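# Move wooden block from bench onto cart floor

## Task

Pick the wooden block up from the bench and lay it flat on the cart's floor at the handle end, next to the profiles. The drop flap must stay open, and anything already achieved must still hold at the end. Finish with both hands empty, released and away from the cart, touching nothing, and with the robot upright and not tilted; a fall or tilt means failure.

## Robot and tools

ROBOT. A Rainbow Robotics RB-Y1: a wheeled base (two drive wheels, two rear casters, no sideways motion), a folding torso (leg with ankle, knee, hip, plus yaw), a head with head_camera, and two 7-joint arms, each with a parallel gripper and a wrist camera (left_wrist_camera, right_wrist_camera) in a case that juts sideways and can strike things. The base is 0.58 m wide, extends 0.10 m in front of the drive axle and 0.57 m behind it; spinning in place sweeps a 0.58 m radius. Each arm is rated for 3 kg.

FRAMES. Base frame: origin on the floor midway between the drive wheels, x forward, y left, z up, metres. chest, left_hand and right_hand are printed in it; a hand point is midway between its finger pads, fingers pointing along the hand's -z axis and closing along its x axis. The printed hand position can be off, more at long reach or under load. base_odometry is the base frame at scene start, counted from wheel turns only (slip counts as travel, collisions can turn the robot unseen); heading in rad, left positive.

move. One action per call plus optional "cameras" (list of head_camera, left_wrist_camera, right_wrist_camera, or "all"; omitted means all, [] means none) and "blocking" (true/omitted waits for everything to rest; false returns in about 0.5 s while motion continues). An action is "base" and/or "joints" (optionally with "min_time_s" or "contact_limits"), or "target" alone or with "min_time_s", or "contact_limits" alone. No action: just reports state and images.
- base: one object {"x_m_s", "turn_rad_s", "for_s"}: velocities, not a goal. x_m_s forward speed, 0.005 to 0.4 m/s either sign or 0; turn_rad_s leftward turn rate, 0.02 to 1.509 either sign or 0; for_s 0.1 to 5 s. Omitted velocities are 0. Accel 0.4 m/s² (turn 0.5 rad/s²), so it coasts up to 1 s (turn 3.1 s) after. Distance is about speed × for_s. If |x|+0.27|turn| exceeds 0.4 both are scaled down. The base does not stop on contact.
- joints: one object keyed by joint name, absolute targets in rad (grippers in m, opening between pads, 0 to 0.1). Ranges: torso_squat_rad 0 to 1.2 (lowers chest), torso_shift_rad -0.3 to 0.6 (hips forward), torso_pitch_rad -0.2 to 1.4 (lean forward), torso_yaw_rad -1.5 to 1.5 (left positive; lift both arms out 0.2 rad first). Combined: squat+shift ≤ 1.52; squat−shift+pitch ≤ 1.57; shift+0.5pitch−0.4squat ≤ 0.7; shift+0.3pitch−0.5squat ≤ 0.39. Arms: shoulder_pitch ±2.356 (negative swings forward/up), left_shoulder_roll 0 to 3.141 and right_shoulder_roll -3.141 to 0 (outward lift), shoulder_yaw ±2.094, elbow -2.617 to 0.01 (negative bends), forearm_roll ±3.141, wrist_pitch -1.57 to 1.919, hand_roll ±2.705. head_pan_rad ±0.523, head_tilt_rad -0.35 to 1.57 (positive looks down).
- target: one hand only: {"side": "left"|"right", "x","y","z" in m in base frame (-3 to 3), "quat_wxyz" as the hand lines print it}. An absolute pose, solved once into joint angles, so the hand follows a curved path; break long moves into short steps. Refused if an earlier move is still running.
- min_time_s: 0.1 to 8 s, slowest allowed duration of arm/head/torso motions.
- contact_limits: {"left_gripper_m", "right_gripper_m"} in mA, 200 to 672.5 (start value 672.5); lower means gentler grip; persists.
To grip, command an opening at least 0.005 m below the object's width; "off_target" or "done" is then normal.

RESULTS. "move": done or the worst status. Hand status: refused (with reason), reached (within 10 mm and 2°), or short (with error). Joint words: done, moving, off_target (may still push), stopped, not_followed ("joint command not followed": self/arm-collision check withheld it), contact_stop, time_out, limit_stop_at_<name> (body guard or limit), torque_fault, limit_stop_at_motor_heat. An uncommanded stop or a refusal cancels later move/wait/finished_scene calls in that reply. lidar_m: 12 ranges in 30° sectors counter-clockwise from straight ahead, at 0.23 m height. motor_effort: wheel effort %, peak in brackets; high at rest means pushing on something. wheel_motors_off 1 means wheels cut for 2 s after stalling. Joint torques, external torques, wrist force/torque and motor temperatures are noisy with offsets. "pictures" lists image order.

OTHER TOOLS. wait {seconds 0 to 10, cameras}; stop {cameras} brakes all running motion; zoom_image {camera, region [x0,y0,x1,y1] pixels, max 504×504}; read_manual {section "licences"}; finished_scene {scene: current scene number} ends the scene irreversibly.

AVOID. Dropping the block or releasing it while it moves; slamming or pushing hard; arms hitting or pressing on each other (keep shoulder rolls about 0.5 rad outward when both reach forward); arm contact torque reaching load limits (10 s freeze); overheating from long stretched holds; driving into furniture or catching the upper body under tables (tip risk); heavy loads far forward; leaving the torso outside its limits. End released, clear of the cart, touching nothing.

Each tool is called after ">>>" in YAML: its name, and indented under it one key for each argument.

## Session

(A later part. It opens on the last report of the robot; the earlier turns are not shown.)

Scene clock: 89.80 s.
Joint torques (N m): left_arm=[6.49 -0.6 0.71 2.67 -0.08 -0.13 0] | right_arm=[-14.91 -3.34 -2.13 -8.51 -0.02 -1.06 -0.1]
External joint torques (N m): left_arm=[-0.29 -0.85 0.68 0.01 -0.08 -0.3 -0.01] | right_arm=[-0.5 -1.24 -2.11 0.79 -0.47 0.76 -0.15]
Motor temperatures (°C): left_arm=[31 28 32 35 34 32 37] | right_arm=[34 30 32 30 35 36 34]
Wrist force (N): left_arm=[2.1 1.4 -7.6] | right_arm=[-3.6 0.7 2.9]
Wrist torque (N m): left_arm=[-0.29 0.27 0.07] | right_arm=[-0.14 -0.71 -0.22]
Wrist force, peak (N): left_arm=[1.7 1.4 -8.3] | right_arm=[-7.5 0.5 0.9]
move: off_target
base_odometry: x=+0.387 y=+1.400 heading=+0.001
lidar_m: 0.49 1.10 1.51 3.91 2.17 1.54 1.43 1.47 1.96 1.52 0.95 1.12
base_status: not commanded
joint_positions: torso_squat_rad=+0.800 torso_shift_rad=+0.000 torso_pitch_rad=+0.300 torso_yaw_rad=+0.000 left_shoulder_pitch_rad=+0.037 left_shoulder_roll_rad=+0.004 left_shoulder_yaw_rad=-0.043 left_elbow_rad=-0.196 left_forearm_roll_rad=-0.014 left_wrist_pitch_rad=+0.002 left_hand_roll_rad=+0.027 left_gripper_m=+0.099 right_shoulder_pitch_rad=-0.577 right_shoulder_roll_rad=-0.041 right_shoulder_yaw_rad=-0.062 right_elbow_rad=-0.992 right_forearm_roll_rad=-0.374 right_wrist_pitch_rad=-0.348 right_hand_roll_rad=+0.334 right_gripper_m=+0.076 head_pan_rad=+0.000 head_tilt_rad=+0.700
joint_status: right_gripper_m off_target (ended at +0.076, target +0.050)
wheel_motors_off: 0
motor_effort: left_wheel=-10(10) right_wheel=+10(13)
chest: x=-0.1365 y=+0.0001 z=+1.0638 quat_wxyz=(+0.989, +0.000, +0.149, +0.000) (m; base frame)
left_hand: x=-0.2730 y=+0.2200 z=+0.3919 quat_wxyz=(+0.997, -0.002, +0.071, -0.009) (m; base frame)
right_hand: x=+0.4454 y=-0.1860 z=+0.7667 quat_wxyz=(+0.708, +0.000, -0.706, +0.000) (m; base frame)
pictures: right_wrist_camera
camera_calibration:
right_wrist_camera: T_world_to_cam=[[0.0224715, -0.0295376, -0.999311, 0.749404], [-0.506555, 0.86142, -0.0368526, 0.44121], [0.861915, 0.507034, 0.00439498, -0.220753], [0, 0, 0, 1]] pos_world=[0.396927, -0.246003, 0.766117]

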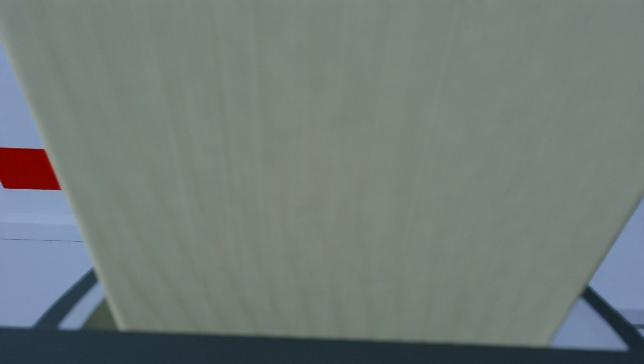

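>>> move:
  target: {"side":"right","x":0.445,"y":-0.186,"z":0.79,"quat_wxyz":[0.7071,0,-0.7071,0]}
  min_time_s: 2.5
  cameras: ["head_camera"]

>>> move:
  target: {"side":"right","x":0.445,"y":-0.186,"z":0.84,"quat_wxyz":[0.7071,0,-0.7071,0]}
  min_time_s: 2.5

Scene clock: 93.67 s.
Joint torques (N m): left_arm=[6.62 -0.47 0.5 2.71 -0.09 -0.01 -0.04] | right_arm=[-25.24 -0.88 -1.63 -23.33 0.16 -8.05 -0.14]
External joint torques (N m): left_arm=[-0.19 -0.72 0.47 0.04 -0.08 -0.18 -0.04] | right_arm=[-11.27 0.78 -1.89 -13.65 -0.25 -6.27 -0.19]
Motor temperatures (°C): left_arm=[31 28 32 35 34 32 37] | right_arm=[34 30 32 31 35 36 34]
Wrist force (N): left_arm=[1.5 1.4 -7.6] | right_arm=[-27.4 1.6 -0.8]
Wrist torque (N m): left_arm=[-0.29 0.20 0.03] | right_arm=[-0.07 1.42 0.31]
Wrist force, peak (N): left_arm=[2.4 1.7 -8.3] | right_arm=[-29.2 1.3 0.3]
move: done
base_odometry: x=+0.387 y=+1.400 heading=+0.001
lidar_m: 0.49 1.10 1.52 3.89 2.13 1.54 1.42 1.47 1.98 1.51 0.95 1.14
base_status: not commanded
joint_positions: torso_squat_rad=+0.800 torso_shift_rad=+0.000 torso_pitch_rad=+0.301 torso_yaw_rad=+0.000 left_shoulder_pitch_rad=+0.037 left_shoulder_roll_rad=+0.004 left_shoulder_yaw_rad=-0.043 left_elbow_rad=-0.196 left_forearm_roll_rad=-0.014 left_wrist_pitch_rad=+0.002 left_hand_roll_rad=+0.027 left_gripper_m=+0.099 right_shoulder_pitch_rad=-0.531 right_shoulder_roll_rad=-0.014 right_shoulder_yaw_rad=-0.091 right_elbow_rad=-1.143 right_forearm_roll_rad=-0.376 right_wrist_pitch_rad=-0.239 right_hand_roll_rad=+0.380 right_gripper_m=+0.074 head_pan_rad=+0.000 head_tilt_rad=+0.700
joint_status: all done
wheel_motors_off: 0
motor_effort: left_wheel=-9(10) right_wheel=+10(13)
chest: x=-0.1362 y=+0.0001 z=+1.0638 quat_wxyz=(+0.989, +0.000, +0.150, +0.000) (m; base frame)
left_hand: x=-0.2731 y=+0.2200 z=+0.3920 quat_wxyz=(+0.997, -0.002, +0.071, -0.009) (m; base frame)
right_hand: x=+0.4439 y=-0.1864 z=+0.7861 quat_wxyz=(+0.710, +0.000, -0.705, +0.000) (m; base frame)
right_hand_status: reached (checked arc, planned for 2.5 s): 4 mm and 0.4 deg off.
pictures: head_camera
camera_calibration:
head_camera: T_world_to_cam=[[-0.0106006, -0.999501, -0.0297393, 0.0356373], [-0.809614, 0.026034, -0.586385, 0.73837], [0.586867, 0.0178614, -0.809486, 0.988433], [0, 0, 0, 1]] pos_world=[0.018094, -0.00125794, 1.23415]

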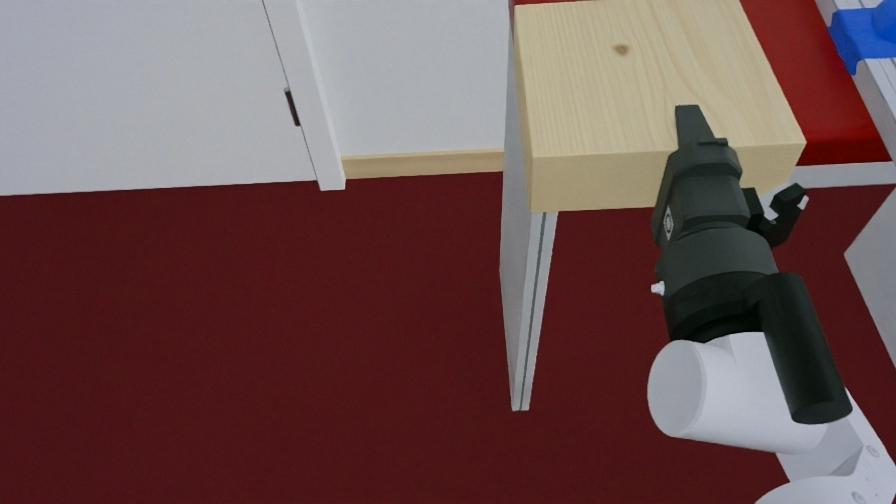

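Scene clock: 96.50 s.
Joint torques (N m): left_arm=[6.49 -0.4 0.63 2.72 -0.03 -0.12 0.03] | right_arm=[-26.34 -0.18 -1.05 -25.05 -0.22 -4.4 -0.31]
External joint torques (N m): left_arm=[-0.32 -0.66 0.6 0.05 -0.03 -0.3 0.02] | right_arm=[-12.72 1.11 -1.43 -14.9 -0.53 -3.5 -0.36]
Motor temperatures (°C): left_arm=[31 28 32 35 34 32 37] | right_arm=[34 30 32 31 35 37 34]
Wrist force (N): left_arm=[1.8 0.7 -7.6] | right_arm=[-28.3 1.4 0.7]
Wrist torque (N m): left_arm=[-0.24 0.26 0.08] | right_arm=[-0.13 1.75 0.47]
Wrist force, peak (N): left_arm=[1.7 1.6 -8.6] | right_arm=[-29.7 1.1 0.0]
move: done
base_odometry: x=+0.387 y=+1.400 heading=+0.001
lidar_m: 0.51 1.10 1.52 3.93 2.15 1.54 1.42 1.48 1.96 1.50 0.95 1.11
base_status: not commanded
joint_positions: torso_squat_rad=+0.800 torso_shift_rad=+0.000 torso_pitch_rad=+0.301 torso_yaw_rad=+0.000 left_shoulder_pitch_rad=+0.037 left_shoulder_roll_rad=+0.004 left_shoulder_yaw_rad=-0.043 left_elbow_rad=-0.196 left_forearm_roll_rad=-0.014 left_wrist_pitch_rad=+0.002 left_hand_roll_rad=+0.027 left_gripper_m=+0.099 right_shoulder_pitch_rad=-0.481 right_shoulder_roll_rad=+0.000 right_shoulder_yaw_rad=-0.091 right_elbow_rad=-1.393 right_forearm_roll_rad=-1.059 right_wrist_pitch_rad=-0.074 right_hand_roll_rad=+1.085 right_gripper_m=+0.074 head_pan_rad=+0.000 head_tilt_rad=+0.700
joint_status: all done
wheel_motors_off: 0
motor_effort: left_wheel=-9(10) right_wheel=+10(12)
chest: x=-0.1362 y=+0.0001 z=+1.0638 quat_wxyz=(+0.989, +0.000, +0.150, +0.000) (m; base frame)
left_hand: x=-0.2731 y=+0.2200 z=+0.3920 quat_wxyz=(+0.997, -0.002, +0.071, -0.009) (m; base frame)
right_hand: x=+0.4441 y=-0.1865 z=+0.8363 quat_wxyz=(+0.704, +0.003, -0.710, +0.003) (m; base frame)
right_hand_status: reached (checked arc, planned for 2.5 s): 4 mm and 0.7 deg off.
pictures: head_camera, left_wrist_camera, right_wrist_camera
camera_calibration:
head_camera: T_world_to_cam=[[-0.0106039, -0.999501, -0.0297502, 0.0356436], [-0.809627, 0.0260427, -0.586366, 0.738357], [0.586849, 0.0178688, -0.809499, 0.988437], [0, 0, 0, 1]] pos_world=[0.0181093, -0.00126525, 1.23415]
left_wrist_camera: T_world_to_cam=[[0.9886, 0.00945803, -0.150266, 0.326271], [0.0776051, -0.887247, 0.454721, 0.0672146], [-0.129022, -0.461198, -0.877866, 0.482825], [0, 0, 0, 1]] pos_world=[-0.265473, 0.279228, 0.44232]
right_wrist_camera: T_world_to_cam=[[0.0346531, -0.0293677, -0.998968, 0.813353], [-0.513248, 0.857162, -0.0430029, 0.450832], [0.85754, 0.514209, 0.0146304, -0.225007], [0, 0, 0, 1]] pos_world=[0.396156, -0.246849, 0.835192]

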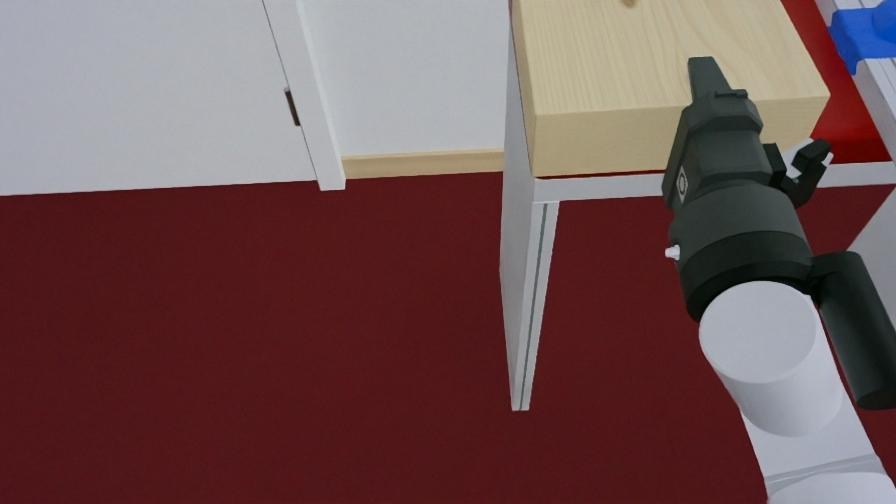

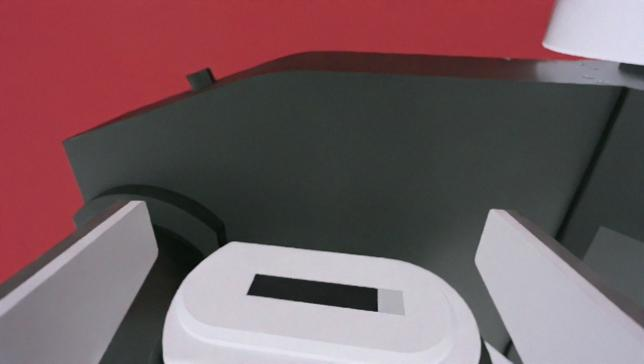

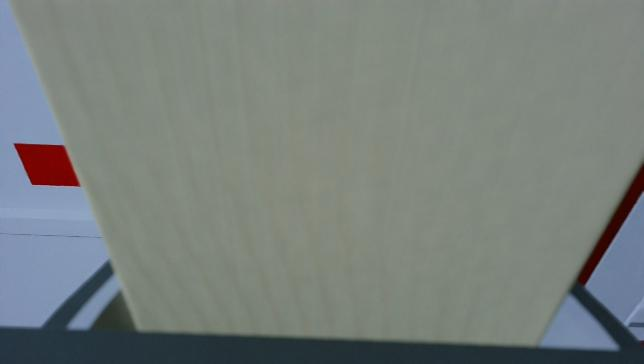

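>>> move:
  base: {"x_m_s":-0.12,"for_s":4.0}
  cameras: ["head_camera"]

>>> move:
  target: {"side":"right","x":0.36,"y":-0.2,"z":0.86,"quat_wxyz":[0.7071,0,-0.7071,0]}
  min_time_s: 3
  cameras: ["head_camera"]

Scene clock: 103.27 s.
Joint torques (N m): left_arm=[6.05 -0.57 1.01 2.59 -0.21 -0.05 -0.04] | right_arm=[-27.72 -0.57 -0.77 -24.5 -0.11 -4.44 -0.23]
External joint torques (N m): left_arm=[-0.77 -0.83 0.99 -0.09 -0.2 -0.23 -0.05] | right_arm=[-14.12 0.72 -1.14 -14.34 -0.42 -3.56 -0.28]
Motor temperatures (°C): left_arm=[31 28 32 35 34 32 37] | right_arm=[35 30 32 32 35 37 34]
Wrist force (N): left_arm=[1.6 0.9 -7.8] | right_arm=[-29.1 0.6 0.6]
Wrist torque (N m): left_arm=[-0.25 0.24 0.07] | right_arm=[-0.13 1.76 0.48]
Wrist force, peak (N): left_arm=[2.1 1.5 -8.5] | right_arm=[-30.3 0.3 -0.4]
move: done
base_odometry: x=-0.093 y=+1.400 heading=+0.000
lidar_m: 0.99 1.63 2.16 4.22 1.45 1.02 0.95 0.98 1.30 3.33 1.54 1.28
base_status: done (sent for 4 of 4 s)
joint_positions: torso_squat_rad=+0.800 torso_shift_rad=+0.000 torso_pitch_rad=+0.301 torso_yaw_rad=+0.000 left_shoulder_pitch_rad=+0.037 left_shoulder_roll_rad=+0.004 left_shoulder_yaw_rad=-0.043 left_elbow_rad=-0.196 left_forearm_roll_rad=-0.014 left_wrist_pitch_rad=+0.002 left_hand_roll_rad=+0.027 left_gripper_m=+0.099 right_shoulder_pitch_rad=-0.481 right_shoulder_roll_rad=+0.000 right_shoulder_yaw_rad=-0.091 right_elbow_rad=-1.393 right_forearm_roll_rad=-1.059 right_wrist_pitch_rad=-0.074 right_hand_roll_rad=+1.085 right_gripper_m=+0.074 head_pan_rad=+0.000 head_tilt_rad=+0.700
joint_status: not commanded
wheel_motors_off: 0
motor_effort: left_wheel=-12(29) right_wheel=+12(36)
chest: x=-0.1361 y=+0.0000 z=+1.0637 quat_wxyz=(+0.989, +0.000, +0.150, +0.000) (m; base frame)
left_hand: x=-0.2733 y=+0.2200 z=+0.3920 quat_wxyz=(+0.997, -0.002, +0.071, -0.009) (m; base frame)
right_hand: x=+0.4441 y=-0.1866 z=+0.8360 quat_wxyz=(+0.704, +0.003, -0.710, +0.003) (m; base frame)
pictures: head_camera
camera_calibration:
head_camera: T_world_to_cam=[[-0.0106097, -0.9995, -0.0298006, 0.0356685], [-0.809748, 0.0260733, -0.586199, 0.738242], [0.586683, 0.0179116, -0.809619, 0.988476], [0, 0, 0, 1]] pos_world=[0.0182463, -0.00130299, 1.23411]

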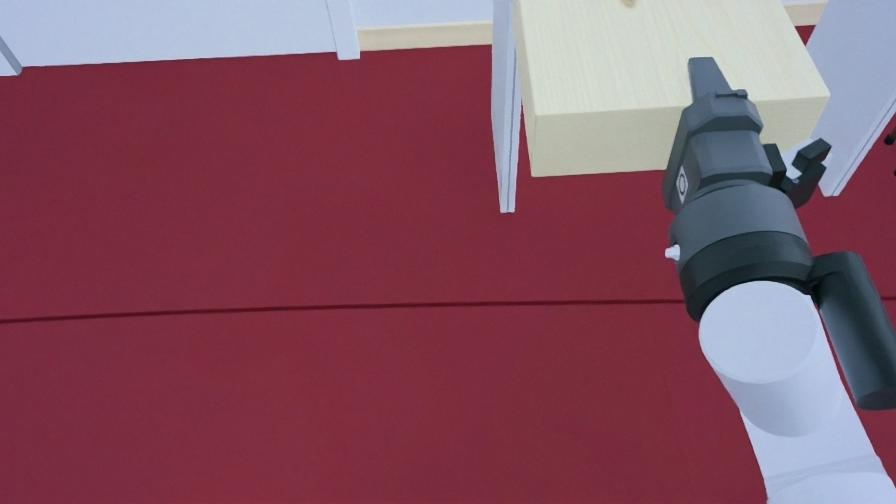

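Scene clock: 106.60 s.
Joint torques (N m): left_arm=[5.9 -0.64 1.08 2.7 -0.1 0.04 0.04] | right_arm=[-19.2 -2.94 -3.19 -25.08 1.71 2.49 -0.46]
External joint torques (N m): left_arm=[-0.91 -0.9 1.06 0.02 -0.1 -0.13 0.04] | right_arm=[-10.86 -1.09 -1.19 -15 1.13 1.91 -0.51]
Motor temperatures (°C): left_arm=[31 28 32 35 34 32 37] | right_arm=[35 30 32 33 35 37 34]
Wrist force (N): left_arm=[1.8 1.3 -7.7] | right_arm=[-28.8 1.5 0.5]
Wrist torque (N m): left_arm=[-0.32 0.22 0.10] | right_arm=[-0.09 1.73 0.44]
Wrist force, peak (N): left_arm=[2.4 1.4 -8.1] | right_arm=[-29.6 2.2 1.3]
move: done
base_odometry: x=-0.093 y=+1.400 heading=+0.000
lidar_m: 0.98 1.62 2.13 4.22 1.46 1.04 0.95 0.98 1.30 3.35 1.55 1.29
base_status: not commanded
joint_positions: torso_squat_rad=+0.800 torso_shift_rad=+0.000 torso_pitch_rad=+0.301 torso_yaw_rad=+0.000 left_shoulder_pitch_rad=+0.037 left_shoulder_roll_rad=+0.004 left_shoulder_yaw_rad=-0.043 left_elbow_rad=-0.196 left_forearm_roll_rad=-0.014 left_wrist_pitch_rad=+0.002 left_hand_roll_rad=+0.027 left_gripper_m=+0.099 right_shoulder_pitch_rad=-0.161 right_shoulder_roll_rad=-0.206 right_shoulder_yaw_rad=+0.186 right_elbow_rad=-1.841 right_forearm_roll_rad=-2.023 right_wrist_pitch_rad=-0.299 right_hand_roll_rad=+1.875 right_gripper_m=+0.074 head_pan_rad=+0.000 head_tilt_rad=+0.700
joint_status: all done
wheel_motors_off: 0
motor_effort: left_wheel=-12(13) right_wheel=+12(13)
chest: x=-0.1361 y=+0.0000 z=+1.0637 quat_wxyz=(+0.989, +0.000, +0.150, +0.000) (m; base frame)
left_hand: x=-0.2733 y=+0.2200 z=+0.3920 quat_wxyz=(+0.997, -0.002, +0.071, -0.009) (m; base frame)
right_hand: x=+0.3592 y=-0.2006 z=+0.8567 quat_wxyz=(+0.709, -0.001, -0.706, +0.000) (m; base frame)
right_hand_status: reached (checked arc, planned for 3.0 s): 3 mm and 0.3 deg off.
pictures: head_camera
camera_calibration:
head_camera: T_world_to_cam=[[-0.0106094, -0.9995, -0.0298008, 0.0356687], [-0.80975, 0.0260731, -0.586196, 0.738241], [0.586679, 0.0179121, -0.809621, 0.988476], [0, 0, 0, 1]] pos_world=[0.01825, -0.00130302, 1.23411]

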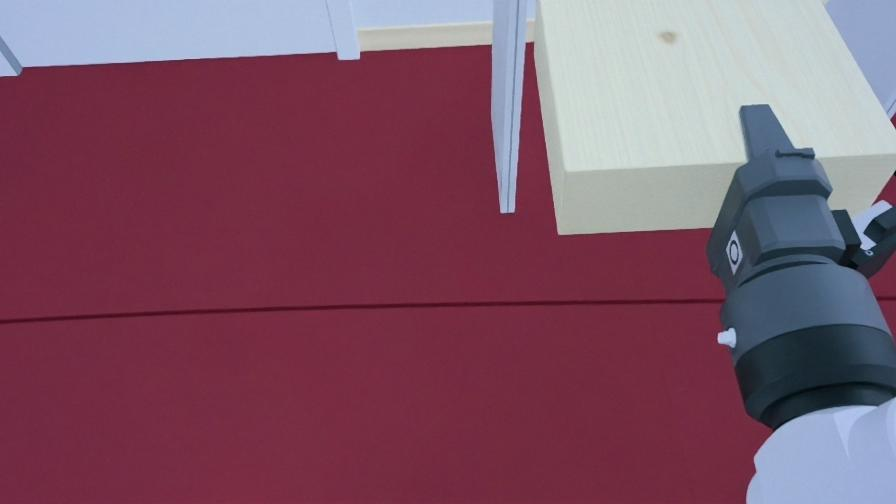

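>>> move:
  base: {"turn_rad_s":-0.4,"for_s":3.9}
  cameras: []

>>> move:
  base: {"x_m_s":0.32,"for_s":5}
  cameras: ["head_camera"]

>>> move:
  base: {"turn_rad_s":0.4,"for_s":3.9}
  cameras: ["head_camera"]

Scene clock: 113.60 s.
Joint torques (N m): left_arm=[5.57 -0.32 0.46 2.66 0.04 0.03 -0.09] | right_arm=[-19.22 -2.55 -3.88 -24.46 1.71 2.73 -0.38]
External joint torques (N m): left_arm=[-1.24 -0.58 0.43 -0.01 0.04 -0.14 -0.1] | right_arm=[-10.88 -0.7 -1.87 -14.38 1.13 2.16 -0.43]
Motor temperatures (°C): left_arm=[31 28 32 35 34 32 37] | right_arm=[35 30 32 34 35 37 34]
Wrist force (N): left_arm=[1.3 0.6 -7.5] | right_arm=[-28.8 2.3 0.1]
Wrist torque (N m): left_arm=[-0.21 0.17 0.07] | right_arm=[-0.10 1.70 0.43]
Wrist force, peak (N): left_arm=[2.1 2.4 -8.6] | right_arm=[-29.7 1.8 0.2]
move: done
base_odometry: x=-0.093 y=+1.400 heading=-1.560
lidar_m: 3.36 1.55 1.30 1.00 1.67 2.18 4.19 1.42 1.01 0.95 0.97 1.32
base_status: done (sent for 3.9 of 3.9 s)
joint_positions: torso_squat_rad=+0.800 torso_shift_rad=+0.000 torso_pitch_rad=+0.301 torso_yaw_rad=+0.000 left_shoulder_pitch_rad=+0.037 left_shoulder_roll_rad=+0.004 left_shoulder_yaw_rad=-0.043 left_elbow_rad=-0.196 left_forearm_roll_rad=-0.014 left_wrist_pitch_rad=+0.002 left_hand_roll_rad=+0.027 left_gripper_m=+0.099 right_shoulder_pitch_rad=-0.161 right_shoulder_roll_rad=-0.206 right_shoulder_yaw_rad=+0.186 right_elbow_rad=-1.841 right_forearm_roll_rad=-2.023 right_wrist_pitch_rad=-0.299 right_hand_roll_rad=+1.875 right_gripper_m=+0.074 head_pan_rad=+0.000 head_tilt_rad=+0.700
joint_status: not commanded
wheel_motors_off: 0
motor_effort: left_wheel=+17(50) right_wheel=+4(49)
chest: x=-0.1361 y=+0.0000 z=+1.0637 quat_wxyz=(+0.989, +0.000, +0.150, +0.000) (m; base frame)
left_hand: x=-0.2733 y=+0.2200 z=+0.3920 quat_wxyz=(+0.997, -0.002, +0.071, -0.009) (m; base frame)
right_hand: x=+0.3592 y=-0.2005 z=+0.8567 quat_wxyz=(+0.709, -0.001, -0.706, +0.000) (m; base frame)
pictures: none
No camera images: "cameras" was empty.

Scene clock: 119.73 s.
Joint torques (N m): left_arm=[6.44 -0.7 0.86 2.59 0.04 0.03 0.07] | right_arm=[-20.26 -2.32 -4.54 -24.24 1.69 2.65 -0.26]
External joint torques (N m): left_arm=[-0.38 -0.96 0.84 -0.08 0.05 -0.15 0.06] | right_arm=[-11.93 -0.47 -2.53 -14.16 1.11 2.08 -0.31]
Motor temperatures (°C): left_arm=[31 28 32 35 34 32 37] | right_arm=[35 30 32 34 35 37 34]
Wrist force (N): left_arm=[1.6 1.5 -7.6] | right_arm=[-28.5 1.7 0.2]
Wrist torque (N m): left_arm=[-0.30 0.22 0.07] | right_arm=[-0.08 1.80 0.44]
Wrist force, peak (N): left_arm=[1.3 1.4 -8.5] | right_arm=[-30.0 2.0 -0.2]
move: done
base_odometry: x=-0.076 y=-0.200 heading=-1.560
lidar_m: 3.17 1.27 0.91 0.89 0.94 1.82 4.07 1.33 0.94 0.89 0.92 1.24
base_status: done (sent for 5 of 5 s)
joint_positions: torso_squat_rad=+0.800 torso_shift_rad=+0.000 torso_pitch_rad=+0.301 torso_yaw_rad=+0.000 left_shoulder_pitch_rad=+0.037 left_shoulder_roll_rad=+0.004 left_shoulder_yaw_rad=-0.043 left_elbow_rad=-0.196 left_forearm_roll_rad=-0.014 left_wrist_pitch_rad=+0.002 left_hand_roll_rad=+0.027 left_gripper_m=+0.099 right_shoulder_pitch_rad=-0.161 right_shoulder_roll_rad=-0.206 right_shoulder_yaw_rad=+0.187 right_elbow_rad=-1.841 right_forearm_roll_rad=-2.023 right_wrist_pitch_rad=-0.299 right_hand_roll_rad=+1.875 right_gripper_m=+0.074 head_pan_rad=+0.000 head_tilt_rad=+0.700
joint_status: not commanded
wheel_motors_off: 0
motor_effort: left_wheel=+0(48) right_wheel=+1(39)
chest: x=-0.1361 y=+0.0000 z=+1.0638 quat_wxyz=(+0.989, +0.000, +0.150, +0.000) (m; base frame)
left_hand: x=-0.2732 y=+0.2201 z=+0.3920 quat_wxyz=(+0.997, -0.002, +0.071, -0.009) (m; base frame)
right_hand: x=+0.3592 y=-0.2005 z=+0.8567 quat_wxyz=(+0.709, -0.001, -0.705, +0.000) (m; base frame)
pictures: head_camera
camera_calibration:
head_camera: T_world_to_cam=[[-0.0105956, -0.999497, -0.029889, 0.0357222], [-0.809757, 0.0261134, -0.586184, 0.738238], [0.58667, 0.0179919, -0.809626, 0.988479], [0, 0, 0, 1]] pos_world=[0.0182608, -0.00135823, 1.23411]

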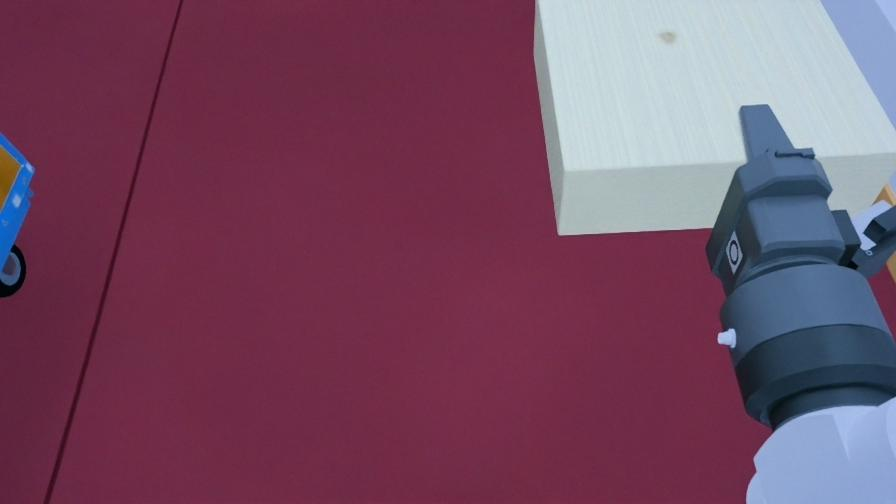

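Scene clock: 124.77 s.
Joint torques (N m): left_arm=[6.49 -0.68 0.78 2.58 -0.17 0.01 -0.02] | right_arm=[-19.97 -2.42 -4.3 -24.13 1.72 2.52 -0.49]
External joint torques (N m): left_arm=[-0.32 -0.94 0.76 -0.1 -0.16 -0.16 -0.03] | right_arm=[-11.63 -0.57 -2.3 -14.05 1.14 1.95 -0.54]
Motor temperatures (°C): left_arm=[31 28 32 35 34 32 37] | right_arm=[35 30 32 35 35 37 34]
Wrist force (N): left_arm=[1.9 1.3 -7.5] | right_arm=[-28.9 1.2 0.0]
Wrist torque (N m): left_arm=[-0.29 0.24 0.08] | right_arm=[-0.11 1.67 0.44]
Wrist force, peak (N): left_arm=[2.5 0.4 -8.4] | right_arm=[-29.9 1.2 0.1]
move: done
base_odometry: x=-0.077 y=-0.200 heading=+0.000
lidar_m: 0.85 0.88 1.79 4.11 1.37 0.97 0.89 0.91 1.24 3.14 1.26 0.90
base_status: done (sent for 3.9 of 3.9 s)
joint_positions: torso_squat_rad=+0.800 torso_shift_rad=+0.000 torso_pitch_rad=+0.301 torso_yaw_rad=+0.000 left_shoulder_pitch_rad=+0.037 left_shoulder_roll_rad=+0.004 left_shoulder_yaw_rad=-0.043 left_elbow_rad=-0.196 left_forearm_roll_rad=-0.014 left_wrist_pitch_rad=+0.002 left_hand_roll_rad=+0.027 left_gripper_m=+0.099 right_shoulder_pitch_rad=-0.161 right_shoulder_roll_rad=-0.206 right_shoulder_yaw_rad=+0.187 right_elbow_rad=-1.841 right_forearm_roll_rad=-2.023 right_wrist_pitch_rad=-0.299 right_hand_roll_rad=+1.875 right_gripper_m=+0.074 head_pan_rad=+0.000 head_tilt_rad=+0.700
joint_status: not commanded
wheel_motors_off: 0
motor_effort: left_wheel=+1(43) right_wheel=+18(38)
chest: x=-0.1361 y=+0.0000 z=+1.0638 quat_wxyz=(+0.989, +0.000, +0.150, +0.000) (m; base frame)
left_hand: x=-0.2732 y=+0.2201 z=+0.3920 quat_wxyz=(+0.997, -0.002, +0.071, -0.009) (m; base frame)
right_hand: x=+0.3591 y=-0.2005 z=+0.8567 quat_wxyz=(+0.709, -0.001, -0.705, +0.000) (m; base frame)
pictures: head_camera
camera_calibration:
head_camera: T_world_to_cam=[[-0.0105957, -0.999497, -0.0298788, 0.0357195], [-0.809752, 0.0261076, -0.58619, 0.738241], [0.586676, 0.0179833, -0.809622, 0.988479], [0, 0, 0, 1]] pos_world=[0.018254, -0.00134832, 1.23411]

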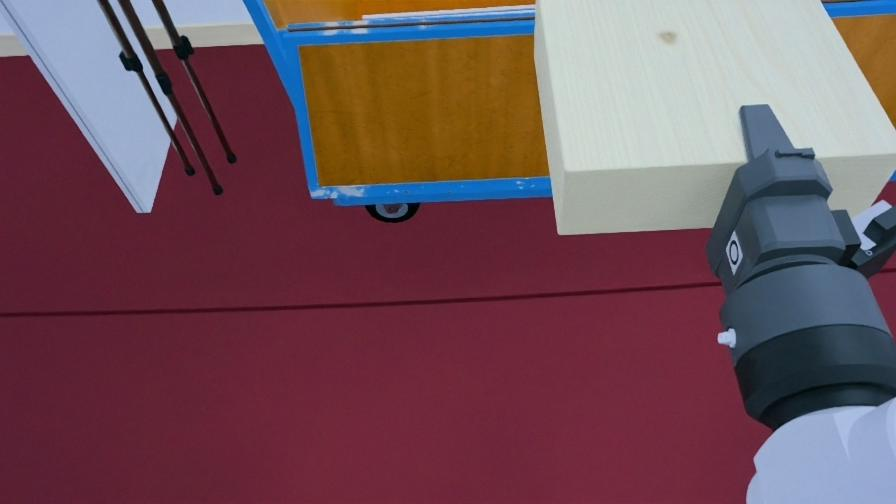

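>>> move:
  joints: {"head_tilt_rad":0.35,"head_pan_rad":0.25}
  cameras: ["head_camera"]

Scene clock: 128.13 s.
Joint torques (N m): left_arm=[6.19 -0.77 0.64 2.76 -0.07 -0.05 -0.04] | right_arm=[-19.89 -2.29 -4.59 -24.28 1.9 2.56 -0.29]
External joint torques (N m): left_arm=[-0.62 -1.03 0.61 0.09 -0.07 -0.22 -0.04] | right_arm=[-11.55 -0.45 -2.59 -14.2 1.32 1.99 -0.34]
Motor temperatures (°C): left_arm=[31 28 32 35 34 32 37] | right_arm=[35 30 32 35 35 37 34]
Wrist force (N): left_arm=[1.6 1.6 -7.7] | right_arm=[-28.9 1.3 0.6]
Wrist torque (N m): left_arm=[-0.30 0.25 0.05] | right_arm=[-0.09 1.68 0.43]
Wrist force, peak (N): left_arm=[2.0 1.6 -8.4] | right_arm=[-29.4 1.5 0.4]
move: done
base_odometry: x=-0.077 y=-0.200 heading=+0.000
lidar_m: 0.85 0.89 1.79 4.10 1.37 0.99 0.88 0.92 1.23 3.14 1.23 0.90
base_status: not commanded
joint_positions: torso_squat_rad=+0.800 torso_shift_rad=+0.000 torso_pitch_rad=+0.301 torso_yaw_rad=+0.000 left_shoulder_pitch_rad=+0.037 left_shoulder_roll_rad=+0.004 left_shoulder_yaw_rad=-0.043 left_elbow_rad=-0.196 left_forearm_roll_rad=-0.014 left_wrist_pitch_rad=+0.002 left_hand_roll_rad=+0.027 left_gripper_m=+0.099 right_shoulder_pitch_rad=-0.161 right_shoulder_roll_rad=-0.206 right_shoulder_yaw_rad=+0.187 right_elbow_rad=-1.841 right_forearm_roll_rad=-2.023 right_wrist_pitch_rad=-0.299 right_hand_roll_rad=+1.875 right_gripper_m=+0.074 head_pan_rad=+0.250 head_tilt_rad=+0.350
joint_status: all done
wheel_motors_off: 0
motor_effort: left_wheel=+2(2) right_wheel=+18(20)
chest: x=-0.1361 y=+0.0000 z=+1.0638 quat_wxyz=(+0.989, +0.000, +0.150, +0.000) (m; base frame)
left_hand: x=-0.2732 y=+0.2201 z=+0.3920 quat_wxyz=(+0.997, -0.002, +0.071, -0.009) (m; base frame)
right_hand: x=+0.3591 y=-0.2005 z=+0.8567 quat_wxyz=(+0.709, -0.001, -0.705, +0.000) (m; base frame)
pictures: head_camera
camera_calibration:
head_camera: T_world_to_cam=[[0.236074, -0.966053, -0.10493, 0.143152], [-0.557257, -0.0461274, -0.829058, 1.05548], [0.796074, 0.254192, -0.54923, 0.675106], [0, 0, 0, 1]] pos_world=[0.016946, 0.0153724, 1.26086]

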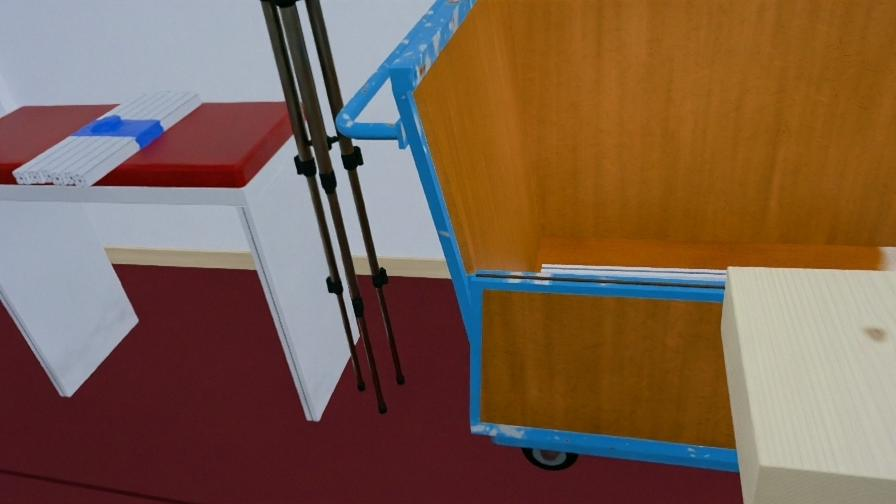

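>>> move:
  joints: {"torso_pitch_rad":0.5,"torso_shift_rad":0.15,"left_shoulder_roll_rad":0.4,"head_pan_rad":0,"head_tilt_rad":0.3}
  min_time_s: 3
  cameras: ["head_camera"]

>>> move:
  target: {"side":"right","x":0.48,"y":-0.2,"z":0.9,"quat_wxyz":[0.7071,0,-0.7071,0]}
  min_time_s: 3
  cameras: ["head_camera"]

Scene clock: 149.20 s.
Joint torques (N m): left_arm=[11.7 8.51 1.7 4.96 -0.1 0.41 0.14] | right_arm=[-16.15 -2.15 -3.83 -23.76 1.73 2.46 -0.37]
External joint torques (N m): left_arm=[-1.1 -1.39 0.82 0.03 -0.12 -0.22 0.11] | right_arm=[-11.56 -0.58 -2.35 -13.96 1.17 1.92 -0.42]
Motor temperatures (°C): left_arm=[31 28 32 35 34 32 37] | right_arm=[35 30 32 36 36 37 34]
Wrist force (N): left_arm=[3.6 -0.9 -7.1] | right_arm=[-27.7 1.4 -5.7]
Wrist torque (N m): left_arm=[-0.14 0.38 0.09] | right_arm=[-0.13 1.69 0.44]
Wrist force, peak (N): left_arm=[2.7 1.6 -8.2] | right_arm=[-29.3 2.0 1.0]
move: done
base_odometry: x=-0.077 y=-0.200 heading=+0.000
lidar_m: 0.86 0.89 1.78 4.09 1.37 0.98 0.89 0.92 1.24 3.16 1.26 0.89
base_status: not commanded
joint_positions: torso_squat_rad=+0.800 torso_shift_rad=+0.150 torso_pitch_rad=+0.501 torso_yaw_rad=+0.000 left_shoulder_pitch_rad=+0.037 left_shoulder_roll_rad=+0.400 left_shoulder_yaw_rad=-0.043 left_elbow_rad=-0.196 left_forearm_roll_rad=-0.014 left_wrist_pitch_rad=+0.002 left_hand_roll_rad=+0.027 left_gripper_m=+0.099 right_shoulder_pitch_rad=-0.161 right_shoulder_roll_rad=-0.206 right_shoulder_yaw_rad=+0.187 right_elbow_rad=-1.841 right_forearm_roll_rad=-2.023 right_wrist_pitch_rad=-0.299 right_hand_roll_rad=+1.875 right_gripper_m=+0.074 head_pan_rad=+0.000 head_tilt_rad=+0.300
joint_status: all done
wheel_motors_off: 0
motor_effort: left_wheel=+0(2) right_wheel=+19(21)
chest: x=-0.0064 y=+0.0000 z=+1.0342 quat_wxyz=(+0.969, +0.000, +0.248, +0.000) (m; base frame)
left_hand: x=-0.2476 y=+0.5130 z=+0.4551 quat_wxyz=(+0.965, +0.181, +0.171, -0.078) (m; base frame)
right_hand: x=+0.4379 y=-0.2005 z=+0.7329 quat_wxyz=(+0.776, -0.001, -0.631, +0.000) (m; base frame)
pictures: head_camera
camera_calibration:
head_camera: T_world_to_cam=[[-0.00449573, -0.999497, -0.0313947, 0.0371447], [-0.677054, 0.0261468, -0.735469, 1.00732], [0.73592, 0.0179494, -0.676831, 0.676487], [0, 0, 0, 1]] pos_world=[0.184336, -0.00135475, 1.19989]

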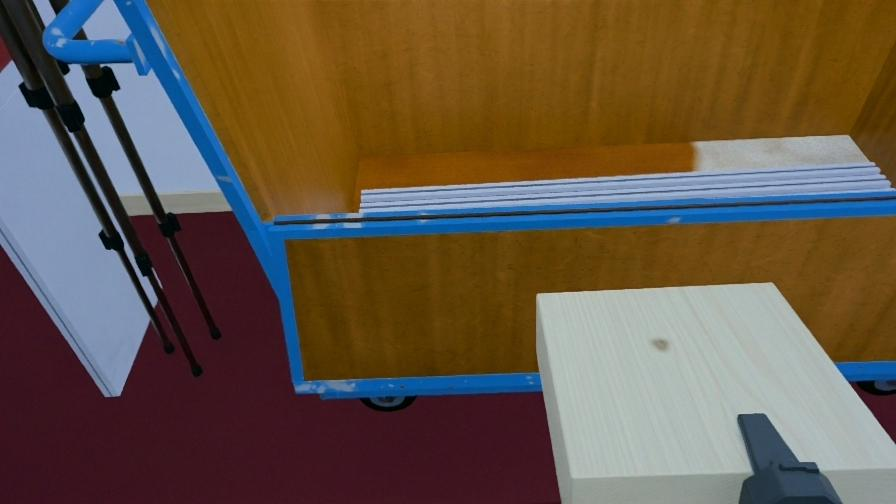

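Scene clock: 152.53 s.
Joint torques (N m): left_arm=[11.74 8.8 1.82 5.05 -0.08 0.46 -0.06] | right_arm=[-20.62 -6.05 -7.53 -23.01 3.63 4.48 -0.24]
External joint torques (N m): left_arm=[-1.06 -1.1 0.94 0.12 -0.11 -0.18 -0.08] | right_arm=[-13.17 -1.92 -3.61 -13.6 2.67 3.48 -0.29]
Motor temperatures (°C): left_arm=[31 28 32 35 34 32 37] | right_arm=[35 30 32 36 36 37 34]
Wrist force (N): left_arm=[2.5 -0.7 -6.4] | right_arm=[-28.8 1.7 1.0]
Wrist torque (N m): left_arm=[-0.20 0.24 0.06] | right_arm=[-0.07 1.67 0.43]
Wrist force, peak (N): left_arm=[3.8 -0.4 -7.6] | right_arm=[-28.8 2.1 -5.0]
move: done
base_odometry: x=-0.077 y=-0.200 heading=+0.000
lidar_m: 0.85 0.89 1.79 4.10 1.38 0.98 0.89 0.93 1.24 3.15 1.28 0.90
base_status: not commanded
joint_positions: torso_squat_rad=+0.800 torso_shift_rad=+0.150 torso_pitch_rad=+0.501 torso_yaw_rad=+0.000 left_shoulder_pitch_rad=+0.037 left_shoulder_roll_rad=+0.400 left_shoulder_yaw_rad=-0.043 left_elbow_rad=-0.196 left_forearm_roll_rad=-0.014 left_wrist_pitch_rad=+0.002 left_hand_roll_rad=+0.027 left_gripper_m=+0.099 right_shoulder_pitch_rad=-0.340 right_shoulder_roll_rad=-0.447 right_shoulder_yaw_rad=+0.237 right_elbow_rad=-2.185 right_forearm_roll_rad=-2.394 right_wrist_pitch_rad=-0.631 right_hand_roll_rad=+2.122 right_gripper_m=+0.074 head_pan_rad=+0.000 head_tilt_rad=+0.300
joint_status: all done
wheel_motors_off: 0
motor_effort: left_wheel=+1(2) right_wheel=+18(22)
chest: x=-0.0064 y=+0.0000 z=+1.0342 quat_wxyz=(+0.969, +0.000, +0.248, +0.000) (m; base frame)
left_hand: x=-0.2476 y=+0.5130 z=+0.4551 quat_wxyz=(+0.965, +0.181, +0.171, -0.078) (m; base frame)
right_hand: x=+0.4794 y=-0.2002 z=+0.8963 quat_wxyz=(+0.708, -0.001, -0.706, +0.000) (m; base frame)
right_hand_status: reached (checked arc, planned for 3.0 s): 4 mm and 0.2 deg off.
pictures: head_camera
camera_calibration:
head_camera: T_world_to_cam=[[-0.00449667, -0.999497, -0.0313943, 0.0371443], [-0.677064, 0.0261469, -0.73546, 1.00731], [0.735911, 0.0179488, -0.676841, 0.676493], [0, 0, 0, 1]] pos_world=[0.184342, -0.00135474, 1.19988]

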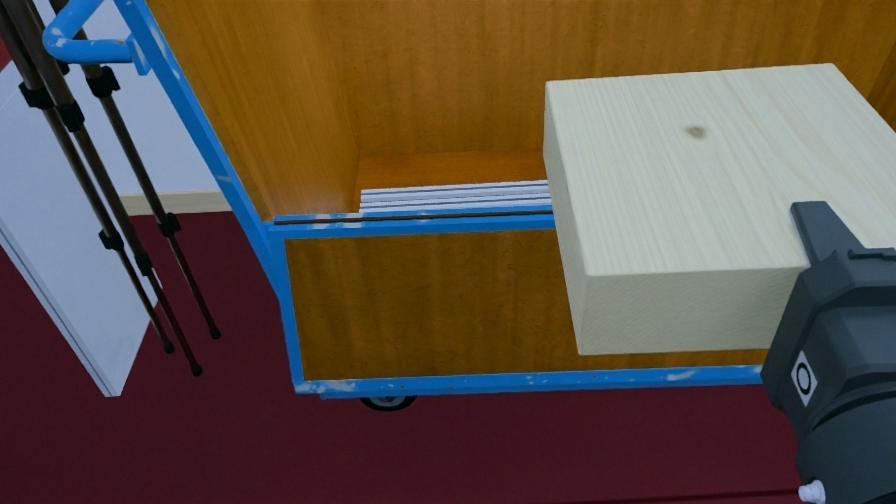

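>>> move:
  base: {"x_m_s":0.12,"for_s":3.0}
  joints: {"head_tilt_rad":0.4,"head_pan_rad":0.3}
  cameras: ["head_camera"]

Scene clock: 158.47 s.
Joint torques (N m): left_arm=[12.11 8.6 1.82 4.92 0.05 0.51 0.04] | right_arm=[-19.42 -6.02 -8.11 -22.47 4.06 4.64 -0.23]
External joint torques (N m): left_arm=[-0.7 -1.3 0.94 -0.01 0.03 -0.12 0.02] | right_arm=[-11.96 -1.88 -4.19 -13.06 3.1 3.64 -0.28]
Motor temperatures (°C): left_arm=[31 28 32 35 34 32 37] | right_arm=[35 30 32 36 36 37 34]
Wrist force (N): left_arm=[2.9 -0.4 -6.9] | right_arm=[-27.6 1.4 0.7]
Wrist torque (N m): left_arm=[-0.16 0.23 0.05] | right_arm=[-0.11 1.77 0.43]
Wrist force, peak (N): left_arm=[3.2 -1.5 -7.9] | right_arm=[-30.2 2.4 -0.4]
move: done
base_odometry: x=+0.283 y=-0.200 heading=+0.000
lidar_m: 0.49 0.51 0.98 4.52 1.92 1.35 1.25 1.28 1.74 4.41 0.72 0.52
base_status: done (sent for 3 of 3 s)
joint_positions: torso_squat_rad=+0.800 torso_shift_rad=+0.150 torso_pitch_rad=+0.501 torso_yaw_rad=+0.000 left_shoulder_pitch_rad=+0.037 left_shoulder_roll_rad=+0.400 left_shoulder_yaw_rad=-0.043 left_elbow_rad=-0.196 left_forearm_roll_rad=-0.014 left_wrist_pitch_rad=+0.002 left_hand_roll_rad=+0.027 left_gripper_m=+0.099 right_shoulder_pitch_rad=-0.341 right_shoulder_roll_rad=-0.447 right_shoulder_yaw_rad=+0.238 right_elbow_rad=-2.185 right_forearm_roll_rad=-2.394 right_wrist_pitch_rad=-0.631 right_hand_roll_rad=+2.122 right_gripper_m=+0.074 head_pan_rad=+0.300 head_tilt_rad=+0.400
joint_status: all done
wheel_motors_off: 0
motor_effort: left_wheel=+5(31) right_wheel=-3(47)
chest: x=-0.0063 y=+0.0000 z=+1.0341 quat_wxyz=(+0.969, +0.000, +0.248, +0.000) (m; base frame)
left_hand: x=-0.2476 y=+0.5130 z=+0.4551 quat_wxyz=(+0.965, +0.181, +0.171, -0.078) (m; base frame)
right_hand: x=+0.4795 y=-0.2001 z=+0.8963 quat_wxyz=(+0.708, -0.001, -0.706, +0.000) (m; base frame)
pictures: head_camera
camera_calibration:
head_camera: T_world_to_cam=[[0.251075, -0.952476, -0.172482, 0.178413], [-0.740811, -0.0743886, -0.667582, 0.932929], [0.623025, 0.29539, -0.724282, 0.745562], [0, 0, 0, 1]] pos_world=[0.181824, 0.0191019, 1.19358]

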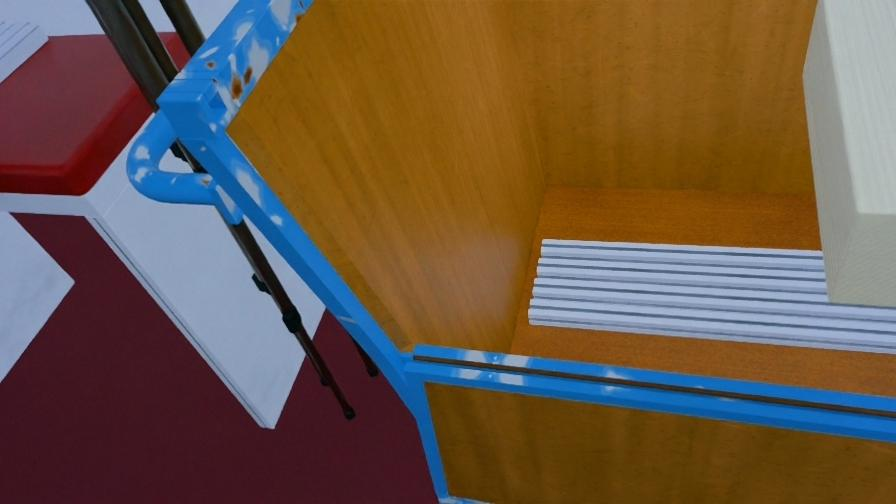

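>>> move:
  base: {"x_m_s":0.1,"for_s":2.2}
  joints: {"head_tilt_rad":0.6,"head_pan_rad":0.3}
  cameras: ["head_camera"]

>>> move:
  joints: {"head_tilt_rad":0.6,"head_pan_rad":0.0}
  cameras: ["head_camera","right_wrist_camera"]

Scene clock: 166.43 s.
Joint torques (N m): left_arm=[12.34 8.49 1.49 5.07 0.01 0.42 -0.01] | right_arm=[-18.79 -5.8 -8.08 -22.43 4.08 4.64 -0.32]
External joint torques (N m): left_arm=[-0.48 -1.41 0.61 0.14 -0.01 -0.22 -0.03] | right_arm=[-11.34 -1.66 -4.17 -13.02 3.12 3.64 -0.37]
Motor temperatures (°C): left_arm=[31 28 32 35 34 32 37] | right_arm=[35 30 32 36 36 37 34]
Wrist force (N): left_arm=[3.2 -0.7 -6.2] | right_arm=[-29.1 2.1 0.9]
Wrist torque (N m): left_arm=[-0.15 0.31 0.09] | right_arm=[-0.09 1.77 0.46]
Wrist force, peak (N): left_arm=[4.2 -1.1 -7.6] | right_arm=[-30.3 2.1 0.1]
move: done
base_odometry: x=+0.503 y=-0.200 heading=+0.000
lidar_m: 0.27 0.28 0.40 3.79 2.23 1.59 1.47 1.52 2.04 4.79 0.41 0.28
base_status: done (sent for 2.2 of 2.2 s)
joint_positions: torso_squat_rad=+0.800 torso_shift_rad=+0.150 torso_pitch_rad=+0.501 torso_yaw_rad=+0.000 left_shoulder_pitch_rad=+0.037 left_shoulder_roll_rad=+0.400 left_shoulder_yaw_rad=-0.043 left_elbow_rad=-0.196 left_forearm_roll_rad=-0.014 left_wrist_pitch_rad=+0.002 left_hand_roll_rad=+0.027 left_gripper_m=+0.099 right_shoulder_pitch_rad=-0.341 right_shoulder_roll_rad=-0.447 right_shoulder_yaw_rad=+0.238 right_elbow_rad=-2.185 right_forearm_roll_rad=-2.394 right_wrist_pitch_rad=-0.631 right_hand_roll_rad=+2.122 right_gripper_m=+0.074 head_pan_rad=+0.300 head_tilt_rad=+0.600
joint_status: all done
wheel_motors_off: 0
motor_effort: left_wheel=+4(29) right_wheel=-3(20)
chest: x=-0.0062 y=+0.0000 z=+1.0341 quat_wxyz=(+0.969, +0.000, +0.248, +0.000) (m; base frame)
left_hand: x=-0.2476 y=+0.5130 z=+0.4551 quat_wxyz=(+0.965, +0.181, +0.171, -0.078) (m; base frame)
right_hand: x=+0.4795 y=-0.2001 z=+0.8964 quat_wxyz=(+0.708, -0.001, -0.706, +0.000) (m; base frame)
pictures: head_camera
camera_calibration:
head_camera: T_world_to_cam=[[0.245371, -0.954317, -0.170508, 0.17666], [-0.850801, -0.12768, -0.50974, 0.755698], [0.464683, 0.270144, -0.843263, 0.905486], [0, 0, 0, 1]] pos_world=[0.178837, 0.0204657, 1.17889]

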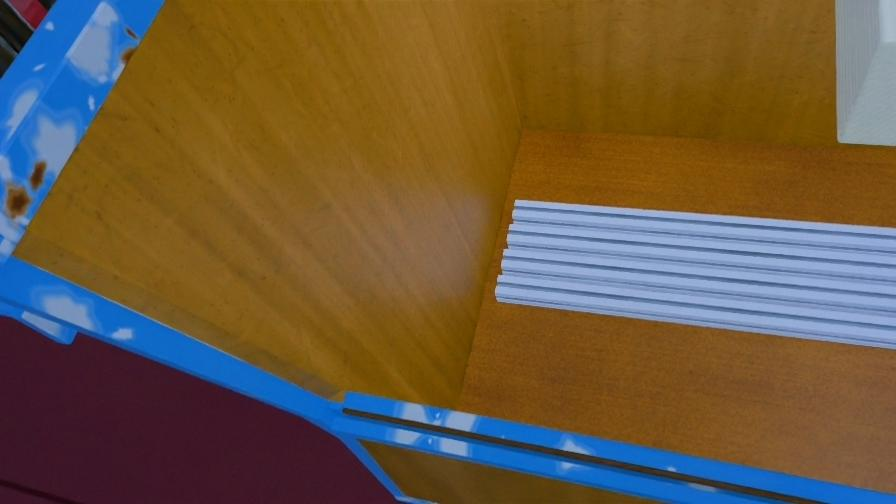

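Scene clock: 167.27 s.
Joint torques (N m): left_arm=[12.24 8.6 1.54 4.91 -0.12 0.39 0.08] | right_arm=[-19.12 -5.64 -7.89 -22.38 3.96 4.56 -0.31]
External joint torques (N m): left_arm=[-0.57 -1.3 0.66 -0.02 -0.15 -0.25 0.06] | right_arm=[-11.66 -1.51 -3.98 -12.97 3 3.56 -0.36]
Motor temperatures (°C): left_arm=[31 28 32 35 34 32 37] | right_arm=[35 30 32 36 36 37 34]
Wrist force (N): left_arm=[3.4 0.0 -6.8] | right_arm=[-28.5 1.5 0.7]
Wrist torque (N m): left_arm=[-0.24 0.36 0.05] | right_arm=[-0.09 1.74 0.46]
Wrist force, peak (N): left_arm=[3.2 -0.9 -7.3] | right_arm=[-29.1 1.3 0.1]
move: done
base_odometry: x=+0.503 y=-0.200 heading=+0.000
lidar_m: 0.26 0.28 0.39 3.78 2.22 1.58 1.48 1.51 2.03 4.78 0.41 0.28
base_status: not commanded
joint_positions: torso_squat_rad=+0.800 torso_shift_rad=+0.150 torso_pitch_rad=+0.501 torso_yaw_rad=+0.000 left_shoulder_pitch_rad=+0.037 left_shoulder_roll_rad=+0.400 left_shoulder_yaw_rad=-0.043 left_elbow_rad=-0.196 left_forearm_roll_rad=-0.014 left_wrist_pitch_rad=+0.002 left_hand_roll_rad=+0.027 left_gripper_m=+0.099 right_shoulder_pitch_rad=-0.341 right_shoulder_roll_rad=-0.447 right_shoulder_yaw_rad=+0.238 right_elbow_rad=-2.185 right_forearm_roll_rad=-2.394 right_wrist_pitch_rad=-0.631 right_hand_roll_rad=+2.122 right_gripper_m=+0.074 head_pan_rad=+0.000 head_tilt_rad=+0.600
joint_status: all done
wheel_motors_off: 0
motor_effort: left_wheel=+4(5) right_wheel=-5(6)
chest: x=-0.0062 y=+0.0000 z=+1.0341 quat_wxyz=(+0.969, +0.000, +0.248, +0.000) (m; base frame)
left_hand: x=-0.2476 y=+0.5130 z=+0.4551 quat_wxyz=(+0.965, +0.181, +0.171, -0.078) (m; base frame)
right_hand: x=+0.4795 y=-0.2001 z=+0.8964 quat_wxyz=(+0.708, -0.001, -0.706, +0.000) (m; base frame)
pictures: head_camera, right_wrist_camera
camera_calibration:
head_camera: T_world_to_cam=[[-0.0135487, -0.999497, -0.0286697, 0.0348642], [-0.864273, 0.026125, -0.502344, 0.748301], [0.502841, 0.0179723, -0.864192, 0.926412], [0, 0, 0, 1]] pos_world=[0.181371, -0.00135241, 1.1775]
right_wrist_camera: T_world_to_cam=[[0.0224236, -0.030309, -0.999289, 0.877661], [-0.506016, 0.861709, -0.0374909, 0.475735], [0.862232, 0.506497, 0.00398578, -0.24346], [0, 0, 0, 1]] pos_world=[0.430969, -0.260032, 0.895843]

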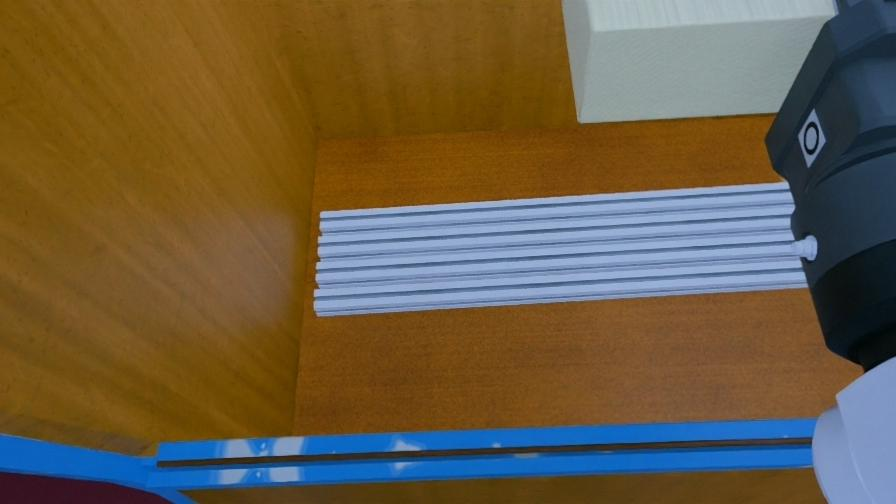

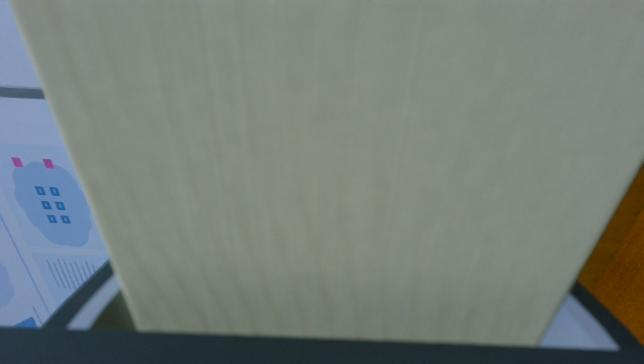

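>>> move:
  target: {"side":"right","x":0.47,"y":-0.17,"z":0.9,"quat_wxyz":[0.6533,0.2706,-0.6533,0.2706]}
  min_time_s: 4
  cameras: ["head_camera"]

Scene clock: 178.67 s.
Joint torques (N m): left_arm=[11.67 8.18 2 4.74 -0.1 0.41 0.04] | right_arm=[-21.21 -12.02 -18.35 -14.23 -3.32 3.24 -0.76]
External joint torques (N m): left_arm=[-1.14 -1.72 1.12 -0.19 -0.12 -0.23 0.02] | right_arm=[-12.21 -0.39 -9.37 -8.03 -2.88 2.58 -0.81]
Motor temperatures (°C): left_arm=[31 28 31 36 34 32 37] | right_arm=[35 30 32 36 36 37 34]
Wrist force (N): left_arm=[3.2 -0.6 -7.0] | right_arm=[-28.4 1.0 0.4]
Wrist torque (N m): left_arm=[-0.15 0.32 0.06] | right_arm=[-0.09 1.73 0.42]
Wrist force, peak (N): left_arm=[3.6 -0.6 -7.9] | right_arm=[-29.3 3.3 0.4]
move: done
base_odometry: x=+0.503 y=-0.200 heading=+0.000
lidar_m: 0.27 0.28 0.39 3.79 2.22 1.57 1.47 1.51 2.02 4.77 0.40 0.29
base_status: not commanded
joint_positions: torso_squat_rad=+0.800 torso_shift_rad=+0.150 torso_pitch_rad=+0.501 torso_yaw_rad=+0.000 left_shoulder_pitch_rad=+0.037 left_shoulder_roll_rad=+0.400 left_shoulder_yaw_rad=-0.043 left_elbow_rad=-0.196 left_forearm_roll_rad=-0.014 left_wrist_pitch_rad=+0.002 left_hand_roll_rad=+0.027 left_gripper_m=+0.099 right_shoulder_pitch_rad=-0.412 right_shoulder_roll_rad=-1.022 right_shoulder_yaw_rad=+0.224 right_elbow_rad=-1.900 right_forearm_roll_rad=-2.811 right_wrist_pitch_rad=+0.261 right_hand_roll_rad=+1.920 right_gripper_m=+0.074 head_pan_rad=+0.000 head_tilt_rad=+0.600
joint_status: all done
wheel_motors_off: 0
motor_effort: left_wheel=+4(5) right_wheel=-5(6)
chest: x=-0.0062 y=+0.0000 z=+1.0341 quat_wxyz=(+0.969, +0.000, +0.248, +0.000) (m; base frame)
left_hand: x=-0.2476 y=+0.5130 z=+0.4551 quat_wxyz=(+0.965, +0.181, +0.171, -0.078) (m; base frame)
right_hand: x=+0.4692 y=-0.1706 z=+0.8972 quat_wxyz=(+0.656, +0.269, -0.651, +0.270) (m; base frame)
right_hand_status: reached (checked arc, planned for 4.0 s): 3 mm and 0.5 deg off.
pictures: head_camera
camera_calibration:
head_camera: T_world_to_cam=[[-0.0135489, -0.999497, -0.0286695, 0.0348641], [-0.864273, 0.026125, -0.502344, 0.748301], [0.502841, 0.0179721, -0.864192, 0.926412], [0, 0, 0, 1]] pos_world=[0.181371, -0.00135238, 1.1775]

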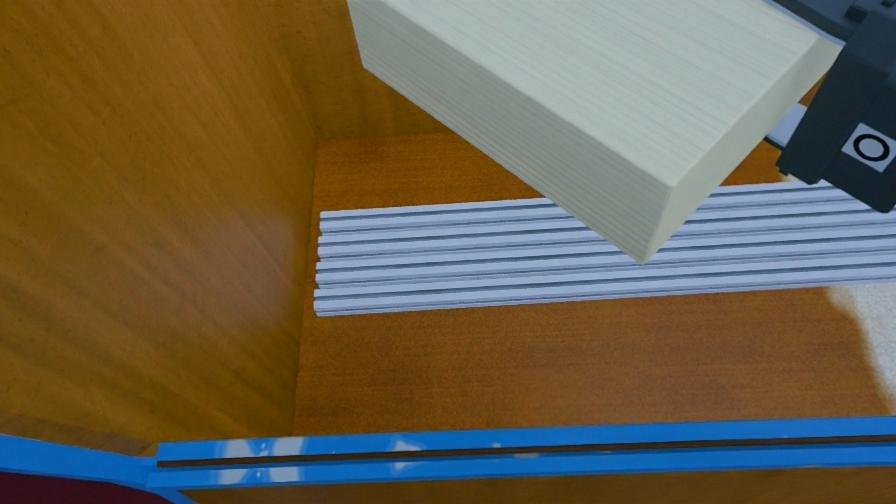

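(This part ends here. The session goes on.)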